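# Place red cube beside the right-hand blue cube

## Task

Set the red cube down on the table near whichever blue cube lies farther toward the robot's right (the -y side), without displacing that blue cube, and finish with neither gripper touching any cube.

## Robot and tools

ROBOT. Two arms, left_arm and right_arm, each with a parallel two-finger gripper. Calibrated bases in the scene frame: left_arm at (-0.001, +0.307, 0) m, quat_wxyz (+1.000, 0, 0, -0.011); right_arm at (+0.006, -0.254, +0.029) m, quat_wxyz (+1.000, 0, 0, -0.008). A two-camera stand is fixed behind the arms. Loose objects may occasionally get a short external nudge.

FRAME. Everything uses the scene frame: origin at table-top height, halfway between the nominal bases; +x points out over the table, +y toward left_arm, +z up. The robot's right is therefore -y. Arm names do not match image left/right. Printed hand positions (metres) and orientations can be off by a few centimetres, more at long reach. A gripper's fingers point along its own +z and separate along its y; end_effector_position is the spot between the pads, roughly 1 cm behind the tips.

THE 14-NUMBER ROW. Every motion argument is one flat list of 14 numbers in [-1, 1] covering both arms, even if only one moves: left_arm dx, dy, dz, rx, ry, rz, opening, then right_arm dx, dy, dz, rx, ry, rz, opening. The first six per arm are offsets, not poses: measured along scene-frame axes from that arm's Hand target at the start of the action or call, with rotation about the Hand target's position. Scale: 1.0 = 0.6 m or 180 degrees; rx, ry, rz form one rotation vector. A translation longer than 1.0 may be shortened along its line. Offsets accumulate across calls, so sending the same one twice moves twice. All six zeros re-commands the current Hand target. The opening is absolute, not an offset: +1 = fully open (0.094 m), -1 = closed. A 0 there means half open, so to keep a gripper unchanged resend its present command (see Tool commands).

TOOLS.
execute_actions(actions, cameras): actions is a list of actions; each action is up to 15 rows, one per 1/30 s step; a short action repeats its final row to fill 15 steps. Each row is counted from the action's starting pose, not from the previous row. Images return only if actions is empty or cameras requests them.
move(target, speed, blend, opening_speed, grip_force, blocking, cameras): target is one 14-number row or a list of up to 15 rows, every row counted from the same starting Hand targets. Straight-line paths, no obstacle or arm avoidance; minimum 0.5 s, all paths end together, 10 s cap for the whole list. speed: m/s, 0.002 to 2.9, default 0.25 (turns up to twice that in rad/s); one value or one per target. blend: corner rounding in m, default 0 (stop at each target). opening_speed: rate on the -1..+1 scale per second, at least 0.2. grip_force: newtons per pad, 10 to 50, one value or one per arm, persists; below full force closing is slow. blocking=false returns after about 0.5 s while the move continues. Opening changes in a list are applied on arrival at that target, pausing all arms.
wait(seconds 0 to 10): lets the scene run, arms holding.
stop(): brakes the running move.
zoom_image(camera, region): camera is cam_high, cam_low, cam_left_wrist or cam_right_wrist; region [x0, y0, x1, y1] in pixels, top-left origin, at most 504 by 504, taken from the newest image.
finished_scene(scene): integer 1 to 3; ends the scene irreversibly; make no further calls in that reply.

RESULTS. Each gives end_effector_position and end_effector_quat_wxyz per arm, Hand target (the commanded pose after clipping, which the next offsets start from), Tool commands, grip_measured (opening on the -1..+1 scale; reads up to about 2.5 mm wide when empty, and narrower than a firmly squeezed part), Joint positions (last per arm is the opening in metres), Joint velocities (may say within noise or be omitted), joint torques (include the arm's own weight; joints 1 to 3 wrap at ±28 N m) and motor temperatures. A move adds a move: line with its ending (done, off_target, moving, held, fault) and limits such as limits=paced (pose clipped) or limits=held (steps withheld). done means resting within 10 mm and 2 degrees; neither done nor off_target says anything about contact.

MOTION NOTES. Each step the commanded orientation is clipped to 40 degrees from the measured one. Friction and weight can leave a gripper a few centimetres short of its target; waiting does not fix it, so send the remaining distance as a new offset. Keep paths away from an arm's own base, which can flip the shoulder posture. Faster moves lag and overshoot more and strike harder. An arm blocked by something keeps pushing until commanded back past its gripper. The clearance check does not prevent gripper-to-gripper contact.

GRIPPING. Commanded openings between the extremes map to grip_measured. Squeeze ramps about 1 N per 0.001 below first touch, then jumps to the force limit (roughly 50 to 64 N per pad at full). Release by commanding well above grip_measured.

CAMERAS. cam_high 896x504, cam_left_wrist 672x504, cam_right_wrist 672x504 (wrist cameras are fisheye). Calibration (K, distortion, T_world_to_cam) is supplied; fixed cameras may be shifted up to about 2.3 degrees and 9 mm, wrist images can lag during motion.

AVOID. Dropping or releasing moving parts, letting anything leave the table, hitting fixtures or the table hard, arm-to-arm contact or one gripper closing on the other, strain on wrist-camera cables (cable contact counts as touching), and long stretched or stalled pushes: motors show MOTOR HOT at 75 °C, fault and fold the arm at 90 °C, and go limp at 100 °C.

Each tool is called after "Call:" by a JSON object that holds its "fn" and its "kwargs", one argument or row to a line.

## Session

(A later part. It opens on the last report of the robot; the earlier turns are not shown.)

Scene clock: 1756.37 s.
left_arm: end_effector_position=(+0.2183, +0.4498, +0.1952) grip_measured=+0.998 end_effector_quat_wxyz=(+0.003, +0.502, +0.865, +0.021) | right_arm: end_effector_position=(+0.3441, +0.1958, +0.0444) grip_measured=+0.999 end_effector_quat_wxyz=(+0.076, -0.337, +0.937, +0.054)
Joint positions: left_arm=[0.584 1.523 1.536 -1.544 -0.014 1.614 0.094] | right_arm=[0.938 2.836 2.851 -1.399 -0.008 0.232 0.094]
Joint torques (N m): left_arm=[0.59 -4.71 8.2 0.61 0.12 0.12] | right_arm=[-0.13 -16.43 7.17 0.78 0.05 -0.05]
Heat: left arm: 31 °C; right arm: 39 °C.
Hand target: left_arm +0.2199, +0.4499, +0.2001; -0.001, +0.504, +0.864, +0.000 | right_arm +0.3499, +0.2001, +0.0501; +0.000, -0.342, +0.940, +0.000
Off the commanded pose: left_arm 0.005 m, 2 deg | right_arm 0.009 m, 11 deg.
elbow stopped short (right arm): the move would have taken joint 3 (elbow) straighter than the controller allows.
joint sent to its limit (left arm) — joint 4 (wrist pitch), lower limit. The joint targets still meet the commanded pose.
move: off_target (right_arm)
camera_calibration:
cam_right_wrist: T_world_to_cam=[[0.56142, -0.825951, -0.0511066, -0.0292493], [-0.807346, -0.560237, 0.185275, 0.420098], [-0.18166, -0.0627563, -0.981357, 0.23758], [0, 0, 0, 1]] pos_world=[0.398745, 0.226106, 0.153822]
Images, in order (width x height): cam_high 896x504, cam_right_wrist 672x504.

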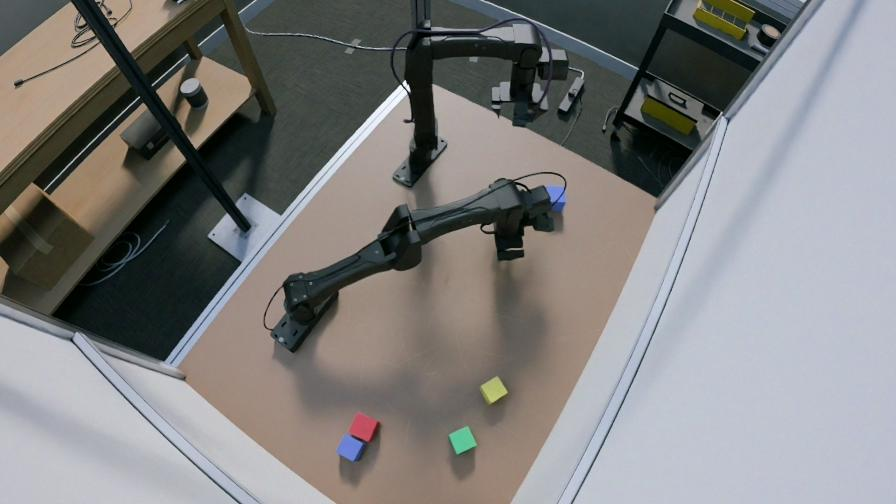

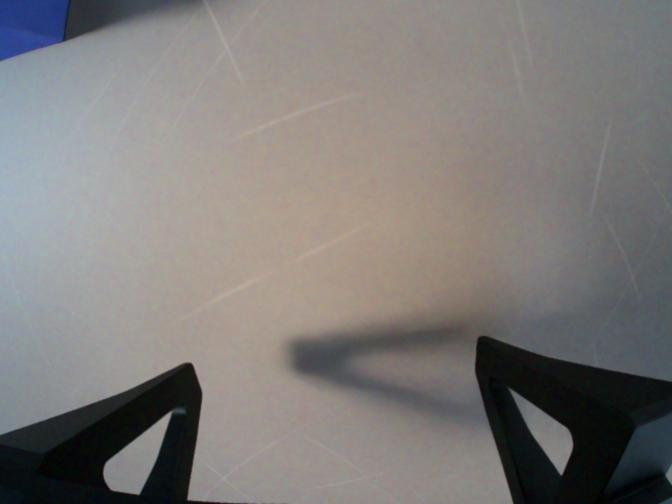

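Call:
{"fn": "move", "kwargs": {
  "target": [
    [0,0,0,0,0,0,1, 0,0,0.1165,0,0,0,1],
    [0,0,0,0,0,0,1, -0.0898,-0.99,0.0998,0,0,-0.678,1],
    [0,0,0,0,0,0,1, -0.0898,-0.99,-0.0235,0,0,-0.678,-0.1],
    [0,0,0,0,0,0,1, -0.0898,-0.99,0.0998,0,0,-0.678,-0.1],
    [0,0,0,0,0,0,1, 0.0835,-0.5002,0.0998,0,0,-0.567,-0.1],
    [0,0,0,0,0,0,1, 0.0835,-0.5002,-0.0168,0,0,-0.567,1],
    [0,0,0,0,0,0,1, 0.0835,-0.5002,0.0998,0,0,-0.567,1]
  ],
  "speed": 1.0,
  "blend": [0.03,0.02,0,0.03,0.02,0,0],
  "cameras": ["cam_high","cam_right_wrist"]
}}

Scene clock: 1796.23 s.
left_arm: end_effector_position=(+0.2183, +0.4498, +0.1952) grip_measured=+0.998 end_effector_quat_wxyz=(+0.003, +0.502, +0.865, +0.021) | right_arm: end_effector_position=(+0.3959, -0.0963, +0.0958) grip_measured=+0.998 end_effector_quat_wxyz=(-0.014, +0.510, +0.860, -0.006)
Joint positions: left_arm=[0.584 1.523 1.536 -1.544 -0.014 1.614 0.094] | right_arm=[0.391 2.199 1.899 -1.298 -0.015 1.444 0.094]
Joint torques (N m): left_arm=[0.61 -4.71 8.2 0.62 0.12 0.12] | right_arm=[-0.47 -14.42 7.35 0.11 0.11 0.11]
Heat: left arm: 34 °C; right arm: 44 °C.
Hand target: left_arm +0.2199, +0.4499, +0.2001; -0.001, +0.504, +0.864, +0.000 | right_arm +0.3999, -0.1000, +0.1099; +0.000, +0.515, +0.857, +0.000
Off the commanded pose: left_arm 0.005 m, 2 deg | right_arm 0.015 m, 2 deg.
elbow stopped short (right arm): the move would have taken joint 3 (elbow) straighter than the controller allows.
joint sent to its limit (left arm) — joint 4 (wrist pitch), lower limit. The joint targets still meet the commanded pose.
move: off_target (right_arm)
camera_calibration:
cam_right_wrist: T_world_to_cam=[[-0.918285, -0.393587, 0.0429236, 0.32147], [-0.351868, 0.861, 0.367244, 0.227921], [-0.1815, 0.322131, -0.929134, 0.311194], [0, 0, 0, 1]] pos_world=[0.431881, -0.169959, 0.191639]
Images, in order (width x height): cam_high 896x504, cam_right_wrist 672x504.

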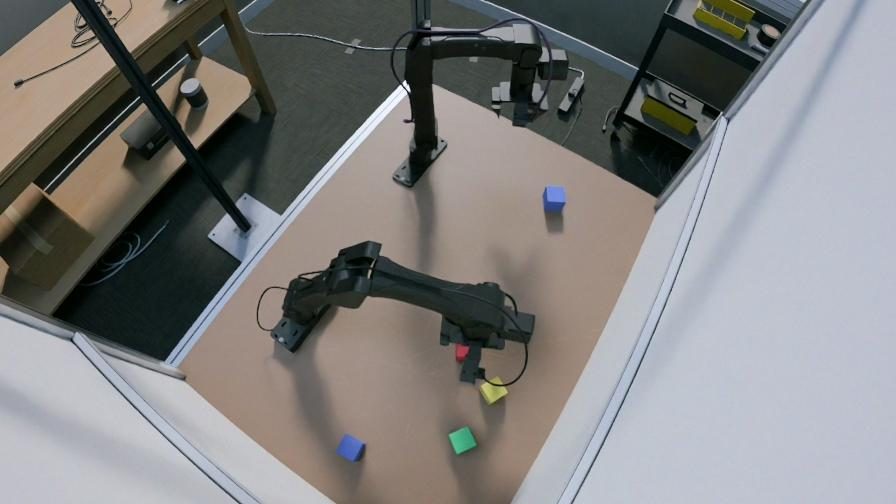

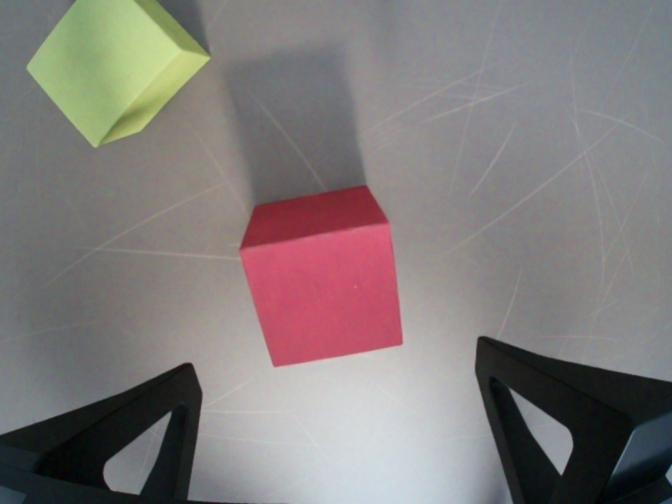

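Call:
{"fn": "move", "kwargs": {
  "target": [0.1,-0.22,-0.0333,0,0,0,1, -0.2,-0.35,0.07,0,0,0.1,1],
  "speed": 0.8,
  "cameras": ["cam_high"]
}}

Call:
{"fn": "zoom_image", "kwargs": {
  "camera": "cam_high",
  "region": [330, 310, 520, 490]
}}

Scene clock: 1837.33 s.
left_arm: end_effector_position=(+0.2731, +0.3192, +0.1749) grip_measured=+0.998 end_effector_quat_wxyz=(-0.010, +0.505, +0.863, -0.005) | right_arm: end_effector_position=(+0.2827, -0.3110, +0.1527) grip_measured=+0.998 end_effector_quat_wxyz=(+0.003, +0.377, +0.926, -0.004)
Joint positions: left_arm=[0.06 1.616 1.548 -1.526 -0.002 1.097 0.094] | right_arm=[-0.187 1.606 1.333 -1.293 0.008 0.571 0.094]
Joint torques (N m): left_arm=[-0.47 -6.06 8.18 0.68 0.03 -0.09] | right_arm=[-0.31 -7.35 5.12 0.32 -0.09 -0.04]
Motor temperatures (°C): left_arm=[20 25 34 24 23 22 22] | right_arm=[21 51 35 23 22 23 21]
Heat: left arm: 34 °C; right arm: 51 °C.
Hand target: left_arm +0.2799, +0.3178, +0.1801; -0.001, +0.504, +0.864, +0.000 | right_arm +0.2799, -0.3100, +0.1519; +0.000, +0.375, +0.927, +0.000
Off the commanded pose: left_arm 0.009 m, 1 deg | right_arm 0.003 m, 1 deg.
move: done
Images, in order (width x height): cam_high 896x504.

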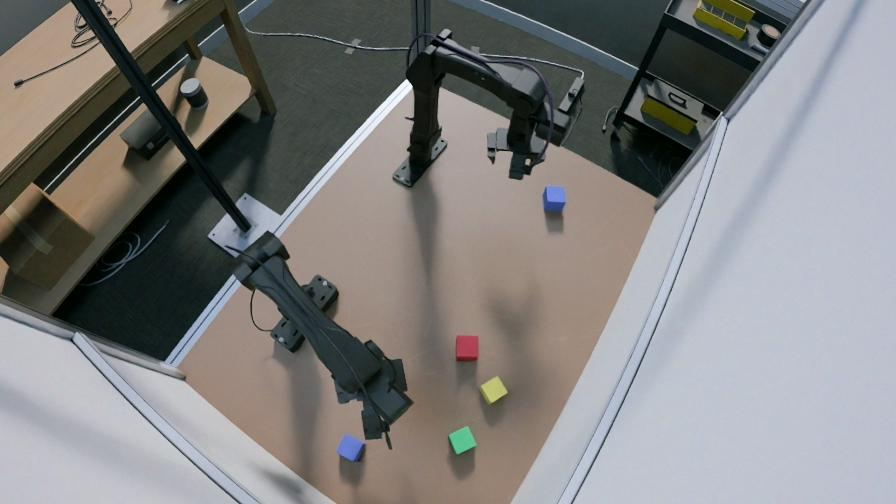

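Scaled by 2.653 from the camera's 896x504 image, which has a finer 1280x720 frame.

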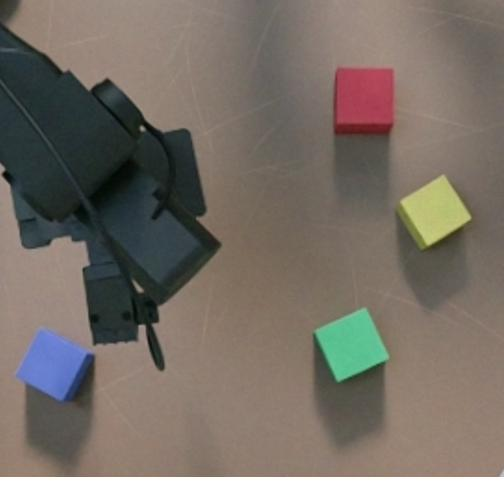

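Call:
{"fn": "move", "kwargs": {
  "target": [
    [0,0,0,0,0,0,1, 0.2055,0.3378,-0.0782,0,0,-0.0719,1],
    [0,0,0,0,0,0,1, 0.2055,0.3378,-0.1948,0,0,-0.0719,-0.1],
    [0,0,0,0,0,0,1, 0.2055,0.3378,-0.0782,0,0,-0.0719,-0.1],
    [0,0,0,0,0,0,1, 0.0222,-0.1417,-0.0782,0,0,-0.2041,-0.1],
    [0,0,0,0,0,0,1, 0.0222,-0.1417,-0.1873,0,0,-0.2041,1],
    [0,0,0,0,0,0,1, 0.0222,-0.1417,-0.0782,0,0,-0.2041,1],
    [0,0,0,0,0,0,1, 0.0335,0.1833,-0.02,0,0,0,1]
  ],
  "speed": 0.8,
  "blend": [0.02,0,0.03,0.02,0,0.02,0],
  "cameras": ["cam_high"]
}}

Call:
{"fn": "zoom_image", "kwargs": {
  "camera": "cam_high",
  "region": [320, 390, 410, 480]
}}

Scene clock: 1871.73 s.
left_arm: end_effector_position=(+0.2731, +0.3192, +0.1749) grip_measured=+0.998 end_effector_quat_wxyz=(-0.010, +0.505, +0.863, -0.005) | right_arm: end_effector_position=(+0.2960, -0.1987, +0.1340) grip_measured=+0.999 end_effector_quat_wxyz=(-0.007, +0.370, +0.929, +0.000)
Joint positions: left_arm=[0.06 1.616 1.548 -1.526 -0.002 1.097 0.094] | right_arm=[0.196 1.673 1.331 -1.241 -0.007 0.938 0.094]
Joint torques (N m): left_arm=[-0.46 -6.05 8.16 0.68 0.02 -0.07] | right_arm=[-0.2 -7.47 7.66 0.19 0.04 0.11]
Motor temperatures (°C): left_arm=[20 26 35 24 23 22 22] | right_arm=[21 43 33 23 22 23 21]
Heat: left arm: 35 °C; right arm: 43 °C.
Hand target: left_arm +0.2799, +0.3178, +0.1801; -0.001, +0.504, +0.864, +0.000 | right_arm +0.2999, -0.2001, +0.1399; +0.000, +0.375, +0.927, +0.000
Off the commanded pose: left_arm 0.009 m, 1 deg | right_arm 0.007 m, 1 deg.
move: done
Images, in order (width x height): cam_high 896x504.

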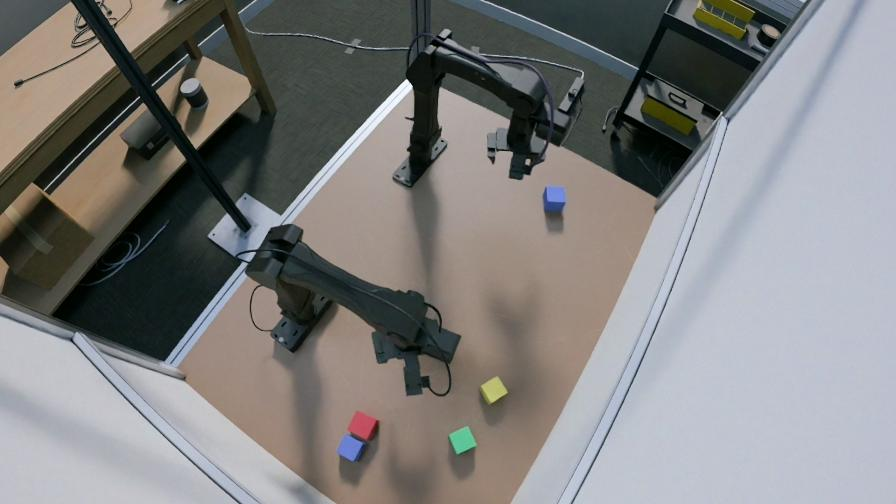

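Scaled by 5.600 from the camera's 896x504 image, which has a finer 1280x720 frame.

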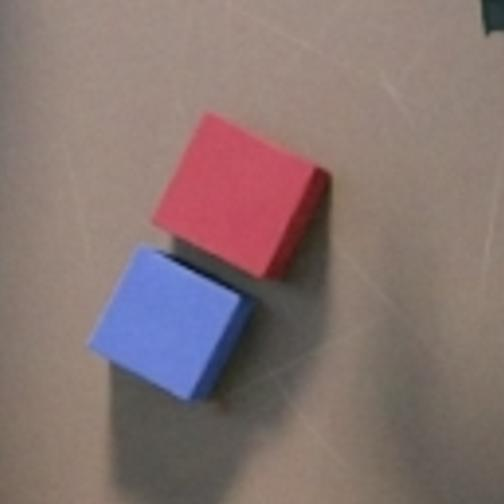

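Call:
{"fn": "move", "kwargs": {
  "target": [
    [0,0,0,0,0,0,1, -0.0112,-0.3248,-0.0582,0,0,-0.2044,1],
    [0,0,0,0,0,0,1, -0.0112,-0.3248,-0.1748,0,0,-0.2044,-0.1],
    [0,0,0,0,0,0,1, -0.0112,-0.3248,-0.0582,0,0,-0.2044,-0.1],
    [0,0,0,0,0,0,1, 0.1668,0.2502,-0.0582,0,0,-0.0889,-0.1],
    [0,0,0,0,0,0,1, 0.1668,0.2502,-0.1673,0,0,-0.0889,1],
    [0,0,0,0,0,0,1, 0.1668,0.2502,-0.0582,0,0,-0.0889,1],
    [0,0,0,0,0,0,1, 0.1563,-0.1905,0.0122,-0.2452,-0.3429,0.1237,1]
  ],
  "speed": 0.8,
  "blend": [0,0,0.03,0.02,0,0.02,0],
  "cameras": ["cam_high"]
}}

Call:
{"fn": "zoom_image", "kwargs": {
  "camera": "cam_high",
  "region": [330, 310, 520, 490]
}}

Scene clock: 1936.60 s.
left_arm: end_effector_position=(+0.2731, +0.3192, +0.1749) grip_measured=+0.998 end_effector_quat_wxyz=(-0.010, +0.505, +0.863, -0.005) | right_arm: end_effector_position=(+0.3956, -0.3139, +0.1528) grip_measured=+0.999 end_effector_quat_wxyz=(+0.598, +0.128, +0.778, -0.143)
Joint positions: left_arm=[0.06 1.616 1.548 -1.526 -0.002 1.097 0.094] | right_arm=[0.045 1.498 0.372 0.855 0.414 0.038 0.094]
Joint torques (N m): left_arm=[-0.5 -6.06 8.2 0.69 0.03 -0.08] | right_arm=[-0.54 -4.4 4.46 2.02 -0.06 -0.03]
Heat: left arm: 35 °C; right arm: 39 °C.
Hand target: left_arm +0.2799, +0.3178, +0.1801; -0.001, +0.504, +0.864, +0.000 | right_arm +0.3938, -0.3143, +0.1473; +0.594, +0.123, +0.782, -0.143
Off the commanded pose: left_arm 0.009 m, 1 deg | right_arm 0.006 m, 1 deg.
move: done
Images, in order (width x height): cam_high 896x504.

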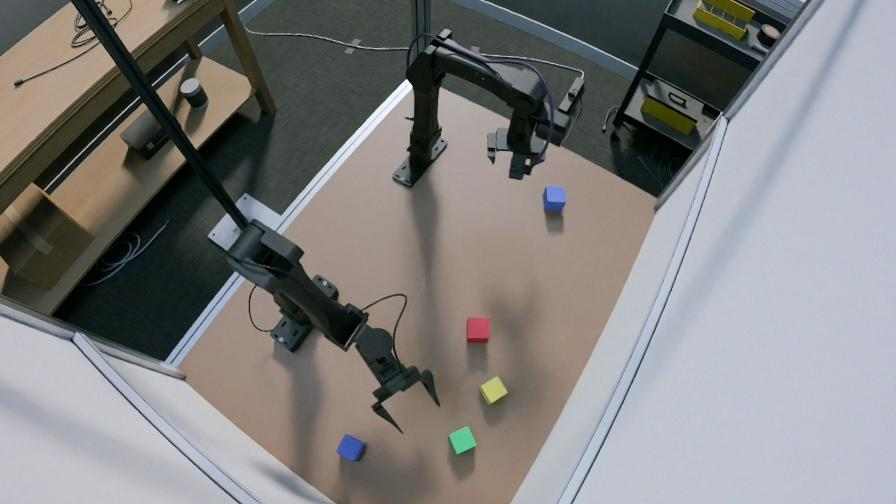

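Scaled by 2.653 from the camera's 896x504 image, which has a finer 1280x720 frame.

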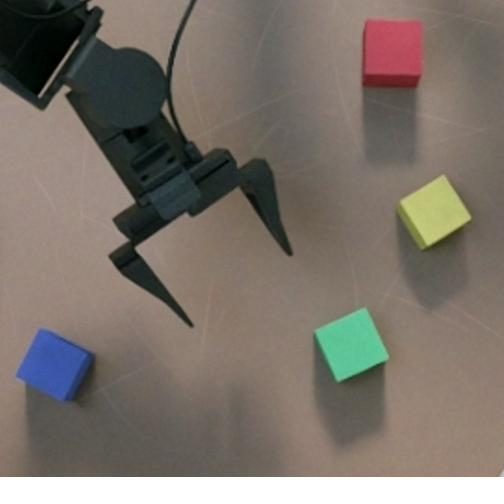

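Call:
{"fn": "move", "kwargs": {
  "target": [
    [0,0,0,0,0,0,1, 0.0128,0.433,-0.0705,0.2911,0.3117,-0.194,1],
    [0,0,0,0,0,0,1, 0.0128,0.433,-0.1872,0.2911,0.3117,-0.194,-0.1],
    [0,0,0,0,0,0,1, 0.0128,0.433,-0.0705,0.2911,0.3117,-0.194,-0.1],
    [0,0,0,0,0,0,1, -0.2097,-0.1445,-0.0705,0.2911,0.3117,-0.194,-0.1],
    [0,0,0,0,0,0,1, -0.2097,-0.1445,-0.1797,0.2911,0.3117,-0.194,1],
    [0,0,0,0,0,0,1, -0.2097,-0.1445,-0.0705,0.2911,0.3117,-0.194,1],
    [0,0,0,0,0,0,1, -0.1563,0.1905,-0.0122,0.2911,0.3117,-0.194,1]
  ],
  "speed": 0.8,
  "blend": [0,0,0.03,0.02,0,0.02,0],
  "cameras": ["cam_high"]
}}

Call:
{"fn": "zoom_image", "kwargs": {
  "camera": "cam_high",
  "region": [320, 390, 410, 480]
}}

Scene clock: 1980.43 s.
left_arm: end_effector_position=(+0.2731, +0.3192, +0.1749) grip_measured=+0.998 end_effector_quat_wxyz=(-0.010, +0.505, +0.863, -0.005) | right_arm: end_effector_position=(+0.2958, -0.1964, +0.1364) grip_measured=+0.998 end_effector_quat_wxyz=(-0.007, +0.487, +0.873, +0.007)
Joint positions: left_arm=[0.06 1.616 1.548 -1.526 -0.002 1.097 0.094] | right_arm=[0.195 1.664 1.33 -1.239 -0.02 1.198 0.094]
Joint torques (N m): left_arm=[-0.49 -6.11 8.23 0.68 0.03 -0.09] | right_arm=[-0.2 -6.64 7.82 0.2 0.15 0.11]
Motor temperatures (°C): left_arm=[20 26 36 24 23 22 22] | right_arm=[21 38 33 27 22 23 21]
Heat: left arm: 36 °C; right arm: 38 °C.
Hand target: left_arm +0.2799, +0.3178, +0.1801; -0.001, +0.504, +0.864, +0.000 | right_arm +0.3000, -0.2000, +0.1400; +0.000, +0.492, +0.870, +0.000
Off the commanded pose: left_arm 0.009 m, 1 deg | right_arm 0.007 m, 1 deg.
move: done
Images, in order (width x height): cam_high 896x504.

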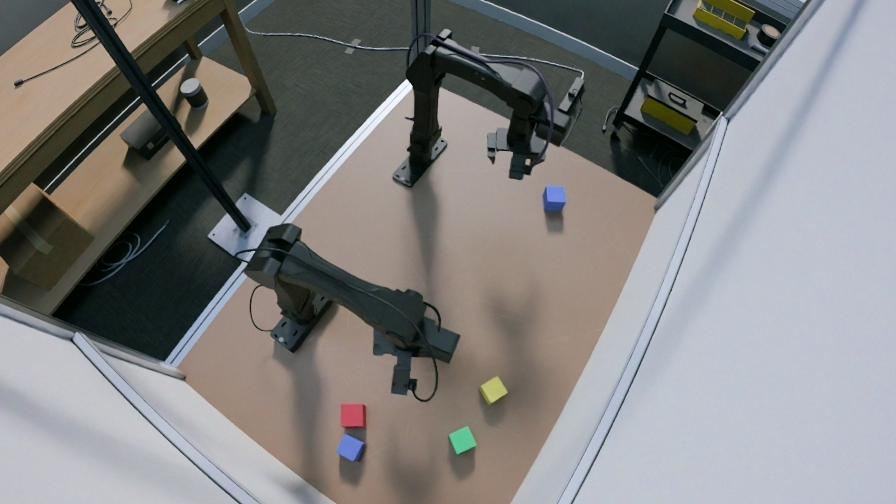

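Scaled by 5.600 from the camera's 896x504 image, which has a finer 1280x720 frame.

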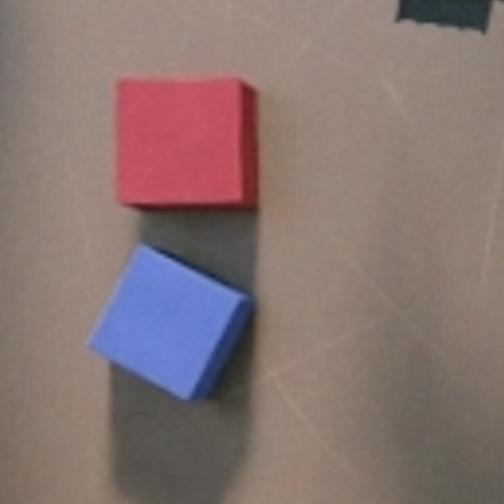

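Call:
{"fn": "finished_scene", "kwargs": {
  "scene": 1
}}

The scene is finished: the task was done.


## Next scene

The same job, from a new start.

Call:
{"fn": "execute_actions", "kwargs": {
  "actions": []
}}

Call:
{"fn": "zoom_image", "kwargs": {
  "camera": "cam_high",
  "region": [330, 310, 520, 490]
}}

Call:
{"fn": "zoom_image", "kwargs": {
  "camera": "cam_high",
  "region": [430, 130, 620, 310]
}}

Scene clock: 0.00 s.
left_arm: end_effector_position=(+0.3957, +0.3214, +0.1009) grip_measured=+1.000 end_effector_quat_wxyz=(+0.598, -0.023, +0.801, +0.008) | right_arm: end_effector_position=(+0.4025, -0.2463, +0.1558) grip_measured=+1.000 end_effector_quat_wxyz=(+0.627, +0.004, +0.777, -0.061)
Joint positions: left_arm=[0.048 1.561 0.336 0.936 -0.016 -0.019 0.094] | right_arm=[0.126 1.51 0.332 0.965 0.207 -0.048 0.094]
Joint velocities: within noise
Joint torques (N m): no reading
Motor temperatures (°C): left_arm=[20 21 27 22 23 22 22] | right_arm=[21 26 27 23 22 23 21]
Heat: left arm: 27 °C; right arm: 27 °C.
Hand target: left_arm +0.3981, +0.3214, +0.1071; +0.605, -0.023, +0.796, +0.008 | right_arm +0.4040, -0.2463, +0.1606; +0.632, +0.005, +0.773, -0.061
Tool commands: left_gripper/opening=+1.0 right_gripper/opening=+1.0
camera_calibration:
cam_left_wrist: T_world_to_cam=[[0.0104127, -0.998241, -0.058359, 0.321856], [-0.624827, 0.03907, -0.779785, 0.351367], [0.780694, 0.044584, -0.623321, -0.143141], [0, 0, 0, 1]] pos_world=[0.327941, 0.313944, 0.203551]
cam_right_wrist: T_world_to_cam=[[-0.118565, -0.992946, -0.00114517, -0.196764], [-0.534439, 0.0647876, -0.84272, 0.403274], [0.83685, -0.0993047, -0.53835, -0.158196], [0, 0, 0, 1]] pos_world=[0.324583, -0.237213, 0.254457]

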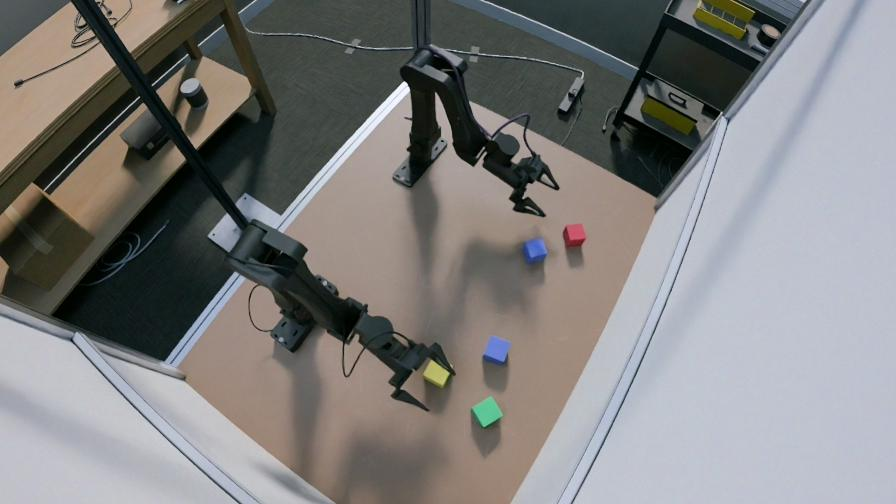

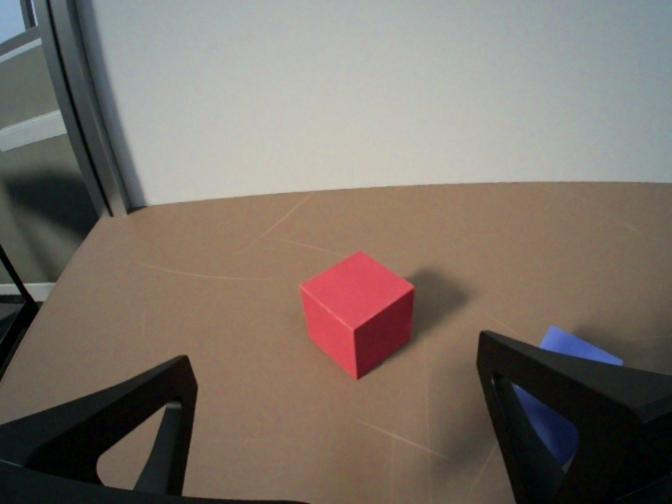

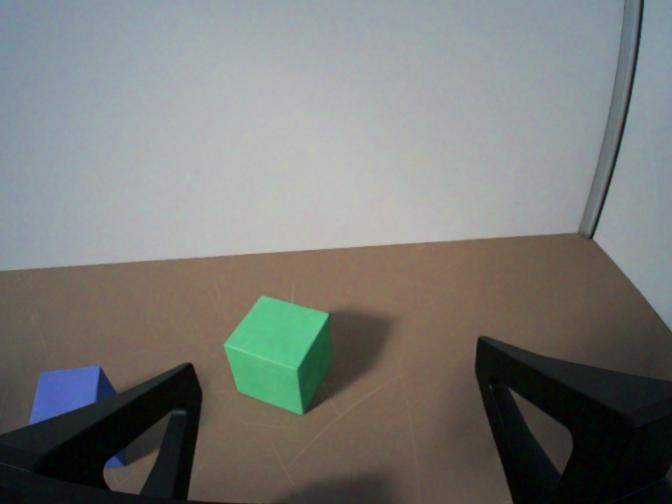

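Scaled by 2.653 from the camera's 896x504 image, which has a finer 1280x720 frame.

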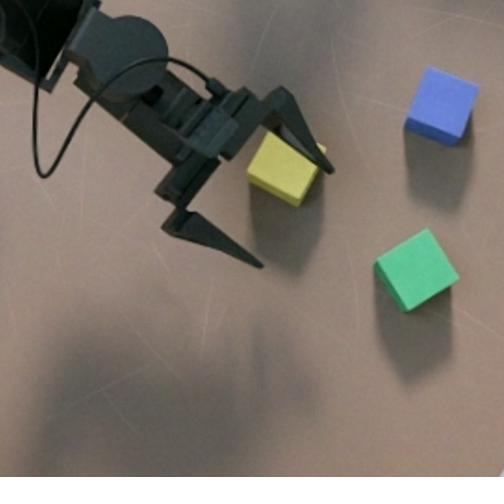

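Scaled by 2.653 from the camera's 896x504 image, which has a finer 1280x720 frame.

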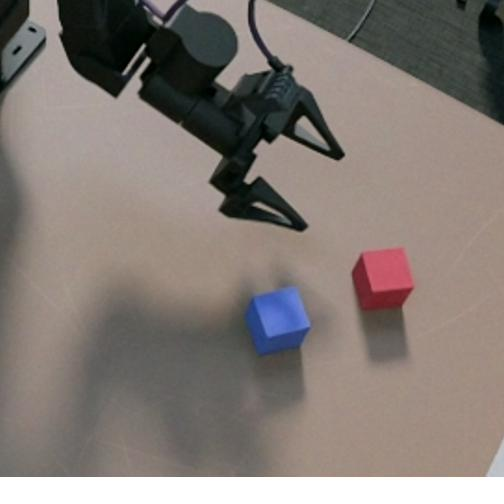

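Call:
{"fn": "move", "kwargs": {
  "target": [
    [0.1623,-0.025,0.0048,0.1754,0.3895,-0.2522,1, -0.08,-0.2,0,0,0,0,1],
    [0.1623,-0.025,-0.1485,0.1754,0.3895,-0.2522,-0.1, -0.08,-0.2,0,0,0,0,1],
    [0.1623,-0.025,0.0132,0.1754,0.3895,-0.2522,-0.1, -0.08,-0.2,0,0,0,0,1],
    [0.0477,-0.5693,0.0132,0.1754,0.3895,-0.2522,-0.1, -0.08,-0.2,0,0,0,0,1],
    [0.0477,-0.5693,-0.1418,0.1754,0.3895,-0.2522,1, -0.08,-0.2,0,0,0,0,1],
    [0.0477,-0.5693,-0.0118,0.1754,0.3895,-0.2522,1, -0.08,-0.2,0,0,0,0,1]
  ],
  "speed": [1.0,0.6,0.8,0.8,0.4,0.6],
  "blend": [0,0,0.03,0.02,0,0],
  "cameras": ["cam_high","cam_left_wrist"]
}}

Scene clock: 43.17 s.
left_arm: end_effector_position=(+0.4264, -0.0145, +0.0808) grip_measured=+0.998 end_effector_quat_wxyz=(+0.085, +0.421, +0.903, -0.017) | right_arm: end_effector_position=(+0.3564, -0.3666, +0.1566) grip_measured=+1.000 end_effector_quat_wxyz=(+0.629, +0.011, +0.775, -0.060)
Joint positions: left_arm=[-0.625 2.698 2.846 -1.545 -0.002 0.225 0.094] | right_arm=[-0.481 1.399 0.247 0.933 -0.379 -0.165 0.094]
Joint torques (N m): left_arm=[-0.65 -17.76 7.2 0.98 0.02 -0.07] | right_arm=[-0.58 -5.18 5.27 1.87 -0.2 -0.04]
Motor temperatures (°C): left_arm=[20 25 29 28 23 22 22] | right_arm=[21 27 28 29 22 23 21]
Heat: left arm: 29 °C; right arm: 29 °C.
Hand target: left_arm +0.4268, -0.0200, +0.0999; +0.000, +0.423, +0.906, +0.000 | right_arm +0.3560, -0.3662, +0.1605; +0.632, +0.005, +0.773, -0.061
Off the commanded pose: left_arm 0.020 m, 10 deg | right_arm 0.004 m, 1 deg.
elbow stopped short (left arm): the move would have taken joint 3 (elbow) straighter than the controller allows.
move: off_target (left_arm); target 5's new opening was sent with left_arm's hand 0.011 m and 4 deg from that target
camera_calibration:
cam_left_wrist: T_world_to_cam=[[-0.813019, -0.580816, -0.0406597, 0.3407], [-0.574704, 0.789344, 0.215988, 0.27707], [-0.0933545, 0.198969, -0.975549, 0.238721], [0, 0, 0, 1]] pos_world=[0.458515, -0.068318, 0.186893]
Images, in order (width x height): cam_high 896x504, cam_left_wrist 672x504.

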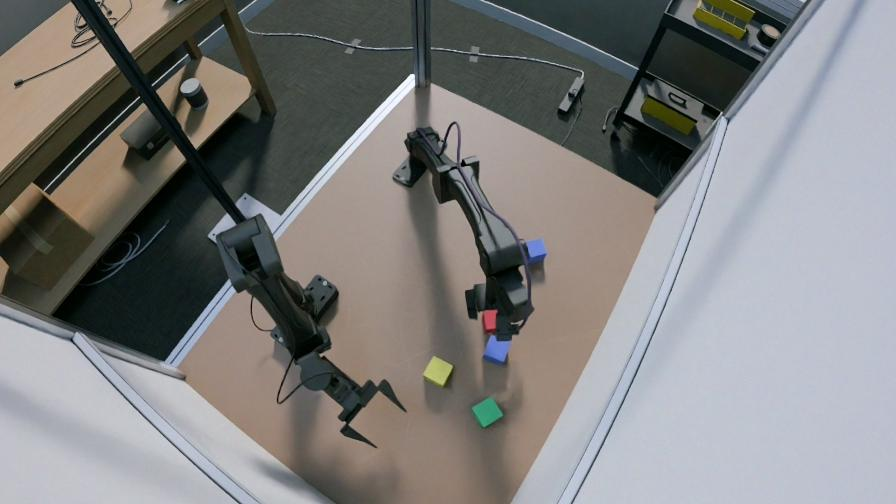

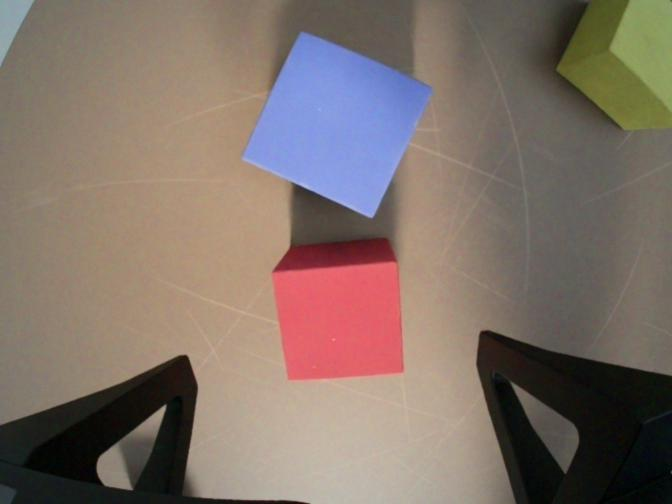

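Call:
{"fn": "finished_scene", "kwargs": {
  "scene": 2
}}

The scene is finished: the task was done.


## Next scene

The same job, from a new start.

Call:
{"fn": "execute_actions", "kwargs": {
  "actions": []
}}

Call:
{"fn": "zoom_image", "kwargs": {
  "camera": "cam_high",
  "region": [330, 310, 520, 490]
}}

Call:
{"fn": "zoom_image", "kwargs": {
  "camera": "cam_high",
  "region": [430, 130, 620, 310]
}}

Scene clock: 0.00 s.
left_arm: end_effector_position=(+0.3883, +0.3417, +0.1113) grip_measured=+1.000 end_effector_quat_wxyz=(+0.619, -0.088, +0.774, +0.099) | right_arm: end_effector_position=(+0.4035, -0.2721, +0.1423) grip_measured=+1.000 end_effector_quat_wxyz=(+0.614, +0.076, +0.780, -0.097)
Joint positions: left_arm=[-0.041 1.582 0.306 1.049 -0.327 -0.028 0.094] | right_arm=[0.124 1.58 0.347 0.988 0.353 0.027 0.094]
Joint velocities: within noise
Joint torques (N m): no reading
Motor temperatures (°C): left_arm=[20 21 24 22 23 22 22] | right_arm=[21 24 25 23 22 23 21]
Heat: left arm: 24 °C; right arm: 25 °C.
Hand target: left_arm +0.3901, +0.3418, +0.1162; +0.625, -0.089, +0.770, +0.098 | right_arm +0.4049, -0.2722, +0.1465; +0.618, +0.078, +0.776, -0.097
Tool commands: left_gripper/opening=+1.0 right_gripper/opening=+1.0
camera_calibration:
cam_left_wrist: T_world_to_cam=[[0.22695, -0.966585, -0.119197, 0.254593], [-0.573642, -0.0337638, -0.81841, 0.363399], [0.787038, 0.254114, -0.562137, -0.212661], [0, 0, 0, 1]] pos_world=[0.318054, 0.312396, 0.208211]
cam_right_wrist: T_world_to_cam=[[-0.275272, -0.960794, -0.0331542, -0.145753], [-0.527921, 0.179894, -0.830023, 0.4209], [0.803445, -0.210979, -0.556743, -0.183145], [0, 0, 0, 1]] pos_world=[0.329227, -0.254395, 0.242559]

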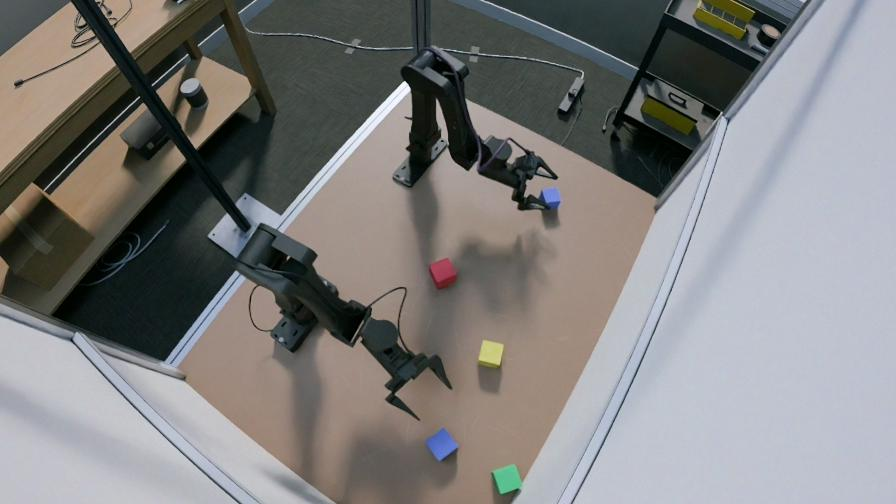

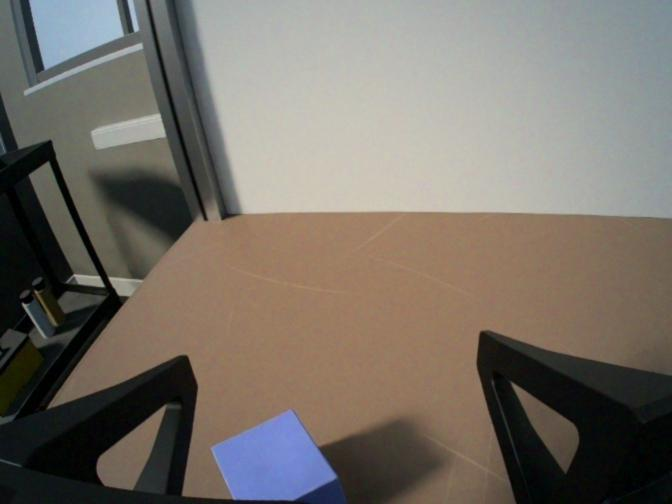

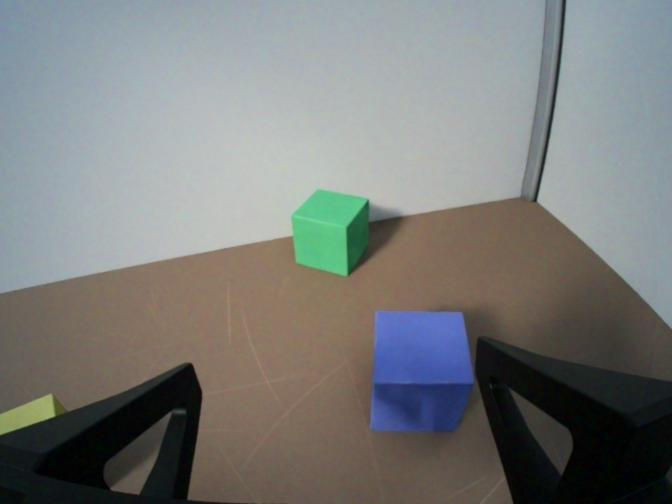

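Scaled by 2.653 from the camera's 896x504 image, which has a finer 1280x720 frame.

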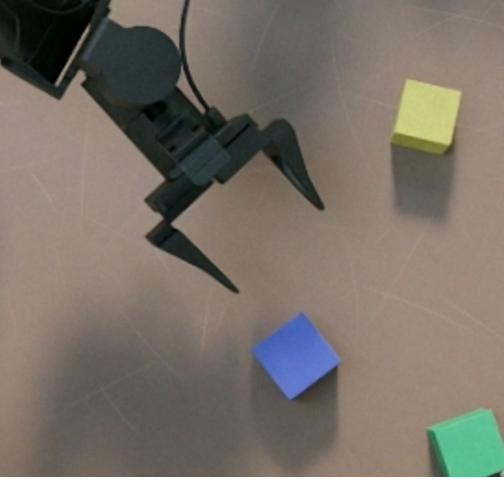

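Scaled by 2.653 from the camera's 896x504 image, which has a finer 1280x720 frame.

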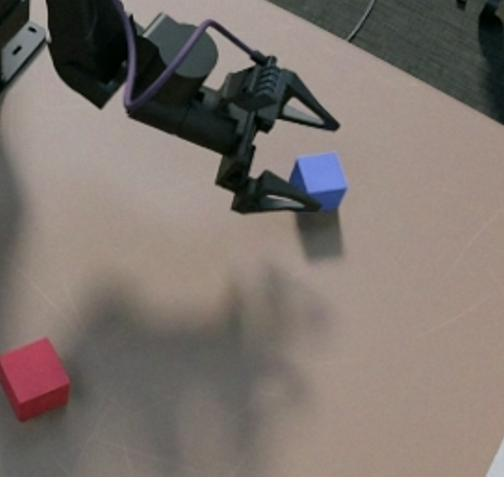

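Call:
{"fn": "move", "kwargs": {
  "target": [
    [0,0,0,0,0,0,1, -0.2682,0.5075,-0.0608,0.196,0.386,-0.1146,1],
    [0,0,0,0,0,0,1, -0.2682,0.5075,-0.1858,0.196,0.386,-0.1146,-0.1],
    [0,0,0,0,0,0,1, -0.2682,0.5075,-0.0525,0.196,0.386,-0.1146,-0.1],
    [0,0,0,0,0,0,1, 0.0262,-0.0348,-0.0525,0.196,0.386,-0.1146,-0.1],
    [0,0,0,0,0,0,1, 0.0262,-0.0348,-0.1783,0.196,0.386,-0.1146,1],
    [0,0,0,0,0,0,1, 0.0262,-0.0348,-0.0775,0.196,0.386,-0.1146,1]
  ],
  "speed": [1.0,0.6,0.8,0.8,0.4,0.6],
  "blend": [0,0,0.03,0.02,0,0],
  "cameras": ["cam_high","cam_right_wrist"]
}}

Scene clock: 36.77 s.
left_arm: end_effector_position=(+0.3883, +0.3417, +0.1113) grip_measured=+1.000 end_effector_quat_wxyz=(+0.619, -0.088, +0.774, +0.099) | right_arm: end_effector_position=(+0.4156, -0.2944, +0.0840) grip_measured=+0.998 end_effector_quat_wxyz=(-0.018, +0.314, +0.949, -0.005)
Joint positions: left_arm=[-0.041 1.582 0.306 1.049 -0.327 -0.028 0.094] | right_arm=[-0.085 2.176 1.815 -1.246 0.003 0.538 0.094]
Joint torques (N m): left_arm=[0.05 -6.02 5.38 2.32 -0.03 0] | right_arm=[0.29 -14.68 7.36 0.15 -0.05 -0.04]
Motor temperatures (°C): left_arm=[20 23 26 31 23 22 22] | right_arm=[21 27 27 27 22 23 21]
Heat: left arm: 31 °C; right arm: 27 °C.
Hand target: left_arm +0.3901, +0.3418, +0.1162; +0.625, -0.089, +0.770, +0.098 | right_arm +0.4207, -0.2932, +0.1001; +0.000, +0.309, +0.951, +0.000
Off the commanded pose: left_arm 0.005 m, 1 deg | right_arm 0.017 m, 2 deg.
move: off_target (right_arm); target 5's new opening was sent with right_arm's hand 0.037 m and 2 deg from that target; limits=paced
camera_calibration:
cam_right_wrist: T_world_to_cam=[[-0.669464, -0.741747, 0.0403793, 0.0563483], [-0.67674, 0.631403, 0.378619, 0.476164], [-0.306335, 0.226146, -0.924671, 0.390863], [0, 0, 0, 1]] pos_world=[0.479698, -0.347247, 0.17886]
Images, in order (width x height): cam_high 896x504, cam_right_wrist 672x504.

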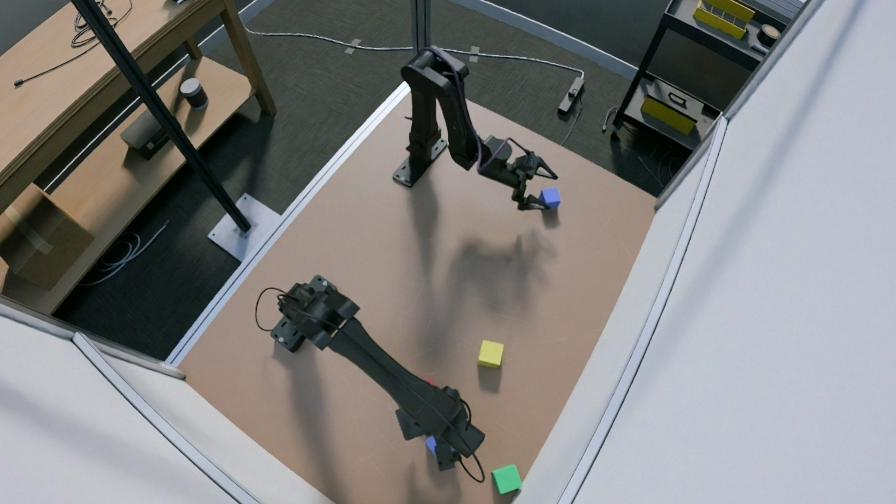

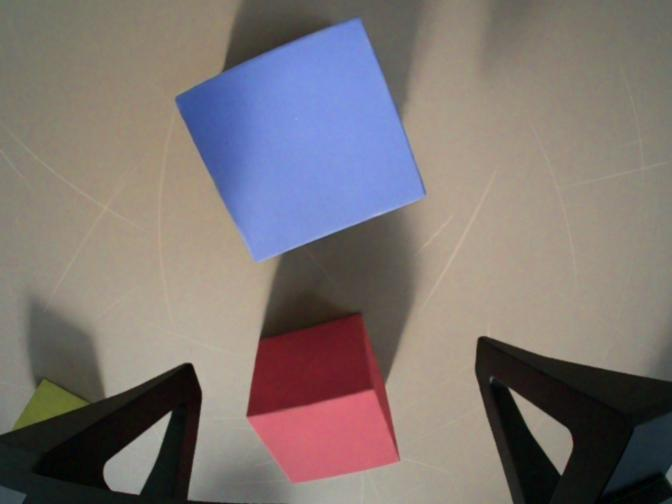

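Call:
{"fn": "move", "kwargs": {
  "target": [
    [0,0,0,0,0,0,1, -0.062,0.0542,0,0,0,0,1],
    [0,0,0,0,0,0,1, -0.062,0.0542,-0.1085,0,0,0,-0.1],
    [0,0,0,0,0,0,1, -0.062,0.0542,-0.06,0,0,0,-0.1],
    [0,0,0,0,0,0,1, -0.0057,0.003,-0.06,0,0,0,-0.1],
    [0,0,0,0,0,0,1, -0.0057,0.003,-0.101,0,0,0,1],
    [0,0,0,0,0,0,1, -0.0057,0.003,0,0,0,0,1]
  ],
  "speed": [0.5,0.5,0.4,0.3,0.3,0.6],
  "blend": [0,0,0,0,0,0],
  "cameras": ["cam_high","cam_right_wrist"]
}}

Scene clock: 73.60 s.
left_arm: end_effector_position=(+0.3883, +0.3417, +0.1113) grip_measured=+1.000 end_effector_quat_wxyz=(+0.619, -0.088, +0.774, +0.099) | right_arm: end_effector_position=(+0.4119, -0.2931, +0.0837) grip_measured=+0.998 end_effector_quat_wxyz=(-0.019, +0.315, +0.949, -0.004)
Joint positions: left_arm=[-0.041 1.582 0.306 1.049 -0.327 -0.028 0.094] | right_arm=[-0.084 2.161 1.79 -1.238 -0.001 0.541 0.094]
Joint torques (N m): left_arm=[-0.08 -6.01 5.33 2.32 -0.03 0] | right_arm=[0.55 -14.63 7.38 0.16 -0.02 -0.04]
Motor temperatures (°C): left_arm=[20 23 26 34 23 22 22] | right_arm=[21 36 28 25 22 23 21]
Heat: left arm: 34 °C; right arm: 36 °C.
Hand target: left_arm +0.3901, +0.3418, +0.1162; +0.625, -0.089, +0.770, +0.098 | right_arm +0.4173, -0.2913, +0.1001; +0.000, +0.309, +0.951, +0.000
Off the commanded pose: left_arm 0.005 m, 1 deg | right_arm 0.017 m, 2 deg.
move: off_target (right_arm)
camera_calibration:
cam_right_wrist: T_world_to_cam=[[-0.671477, -0.740031, 0.0383886, 0.056403], [-0.674686, 0.631967, 0.381336, 0.472112], [-0.30646, 0.230158, -0.923639, 0.390264], [0, 0, 0, 1]] pos_world=[0.476001, -0.346441, 0.178265]
Images, in order (width x height): cam_high 896x504, cam_right_wrist 672x504.

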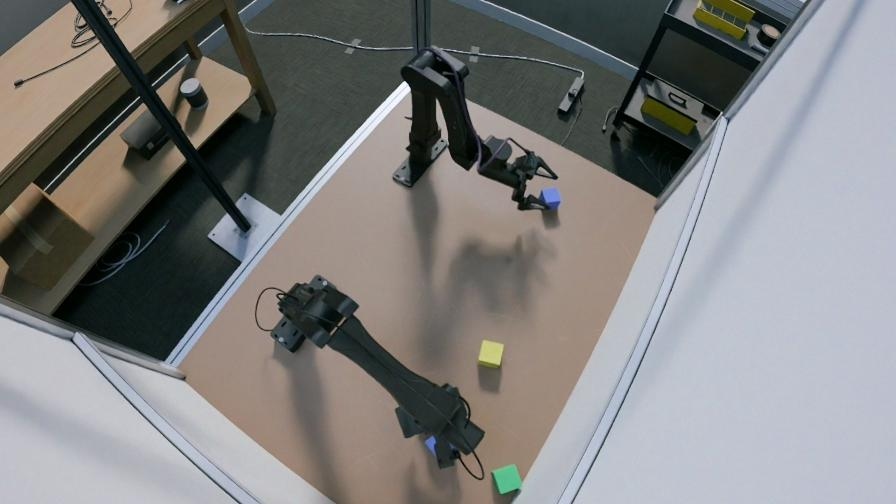

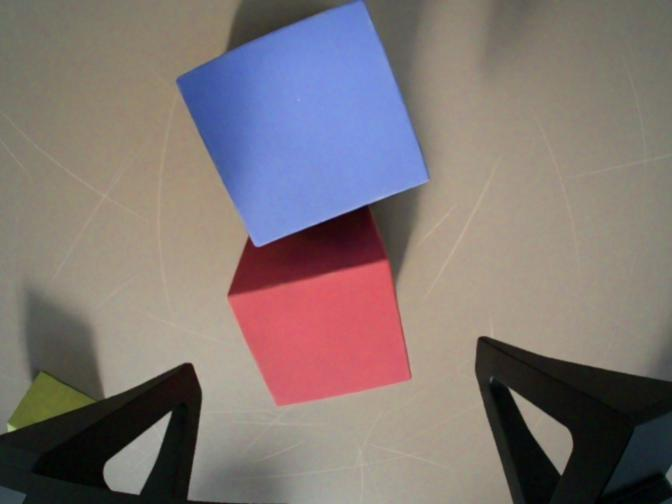

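Call:
{"fn": "finished_scene", "kwargs": {
  "scene": 3
}}

The scene is finished: the task was done.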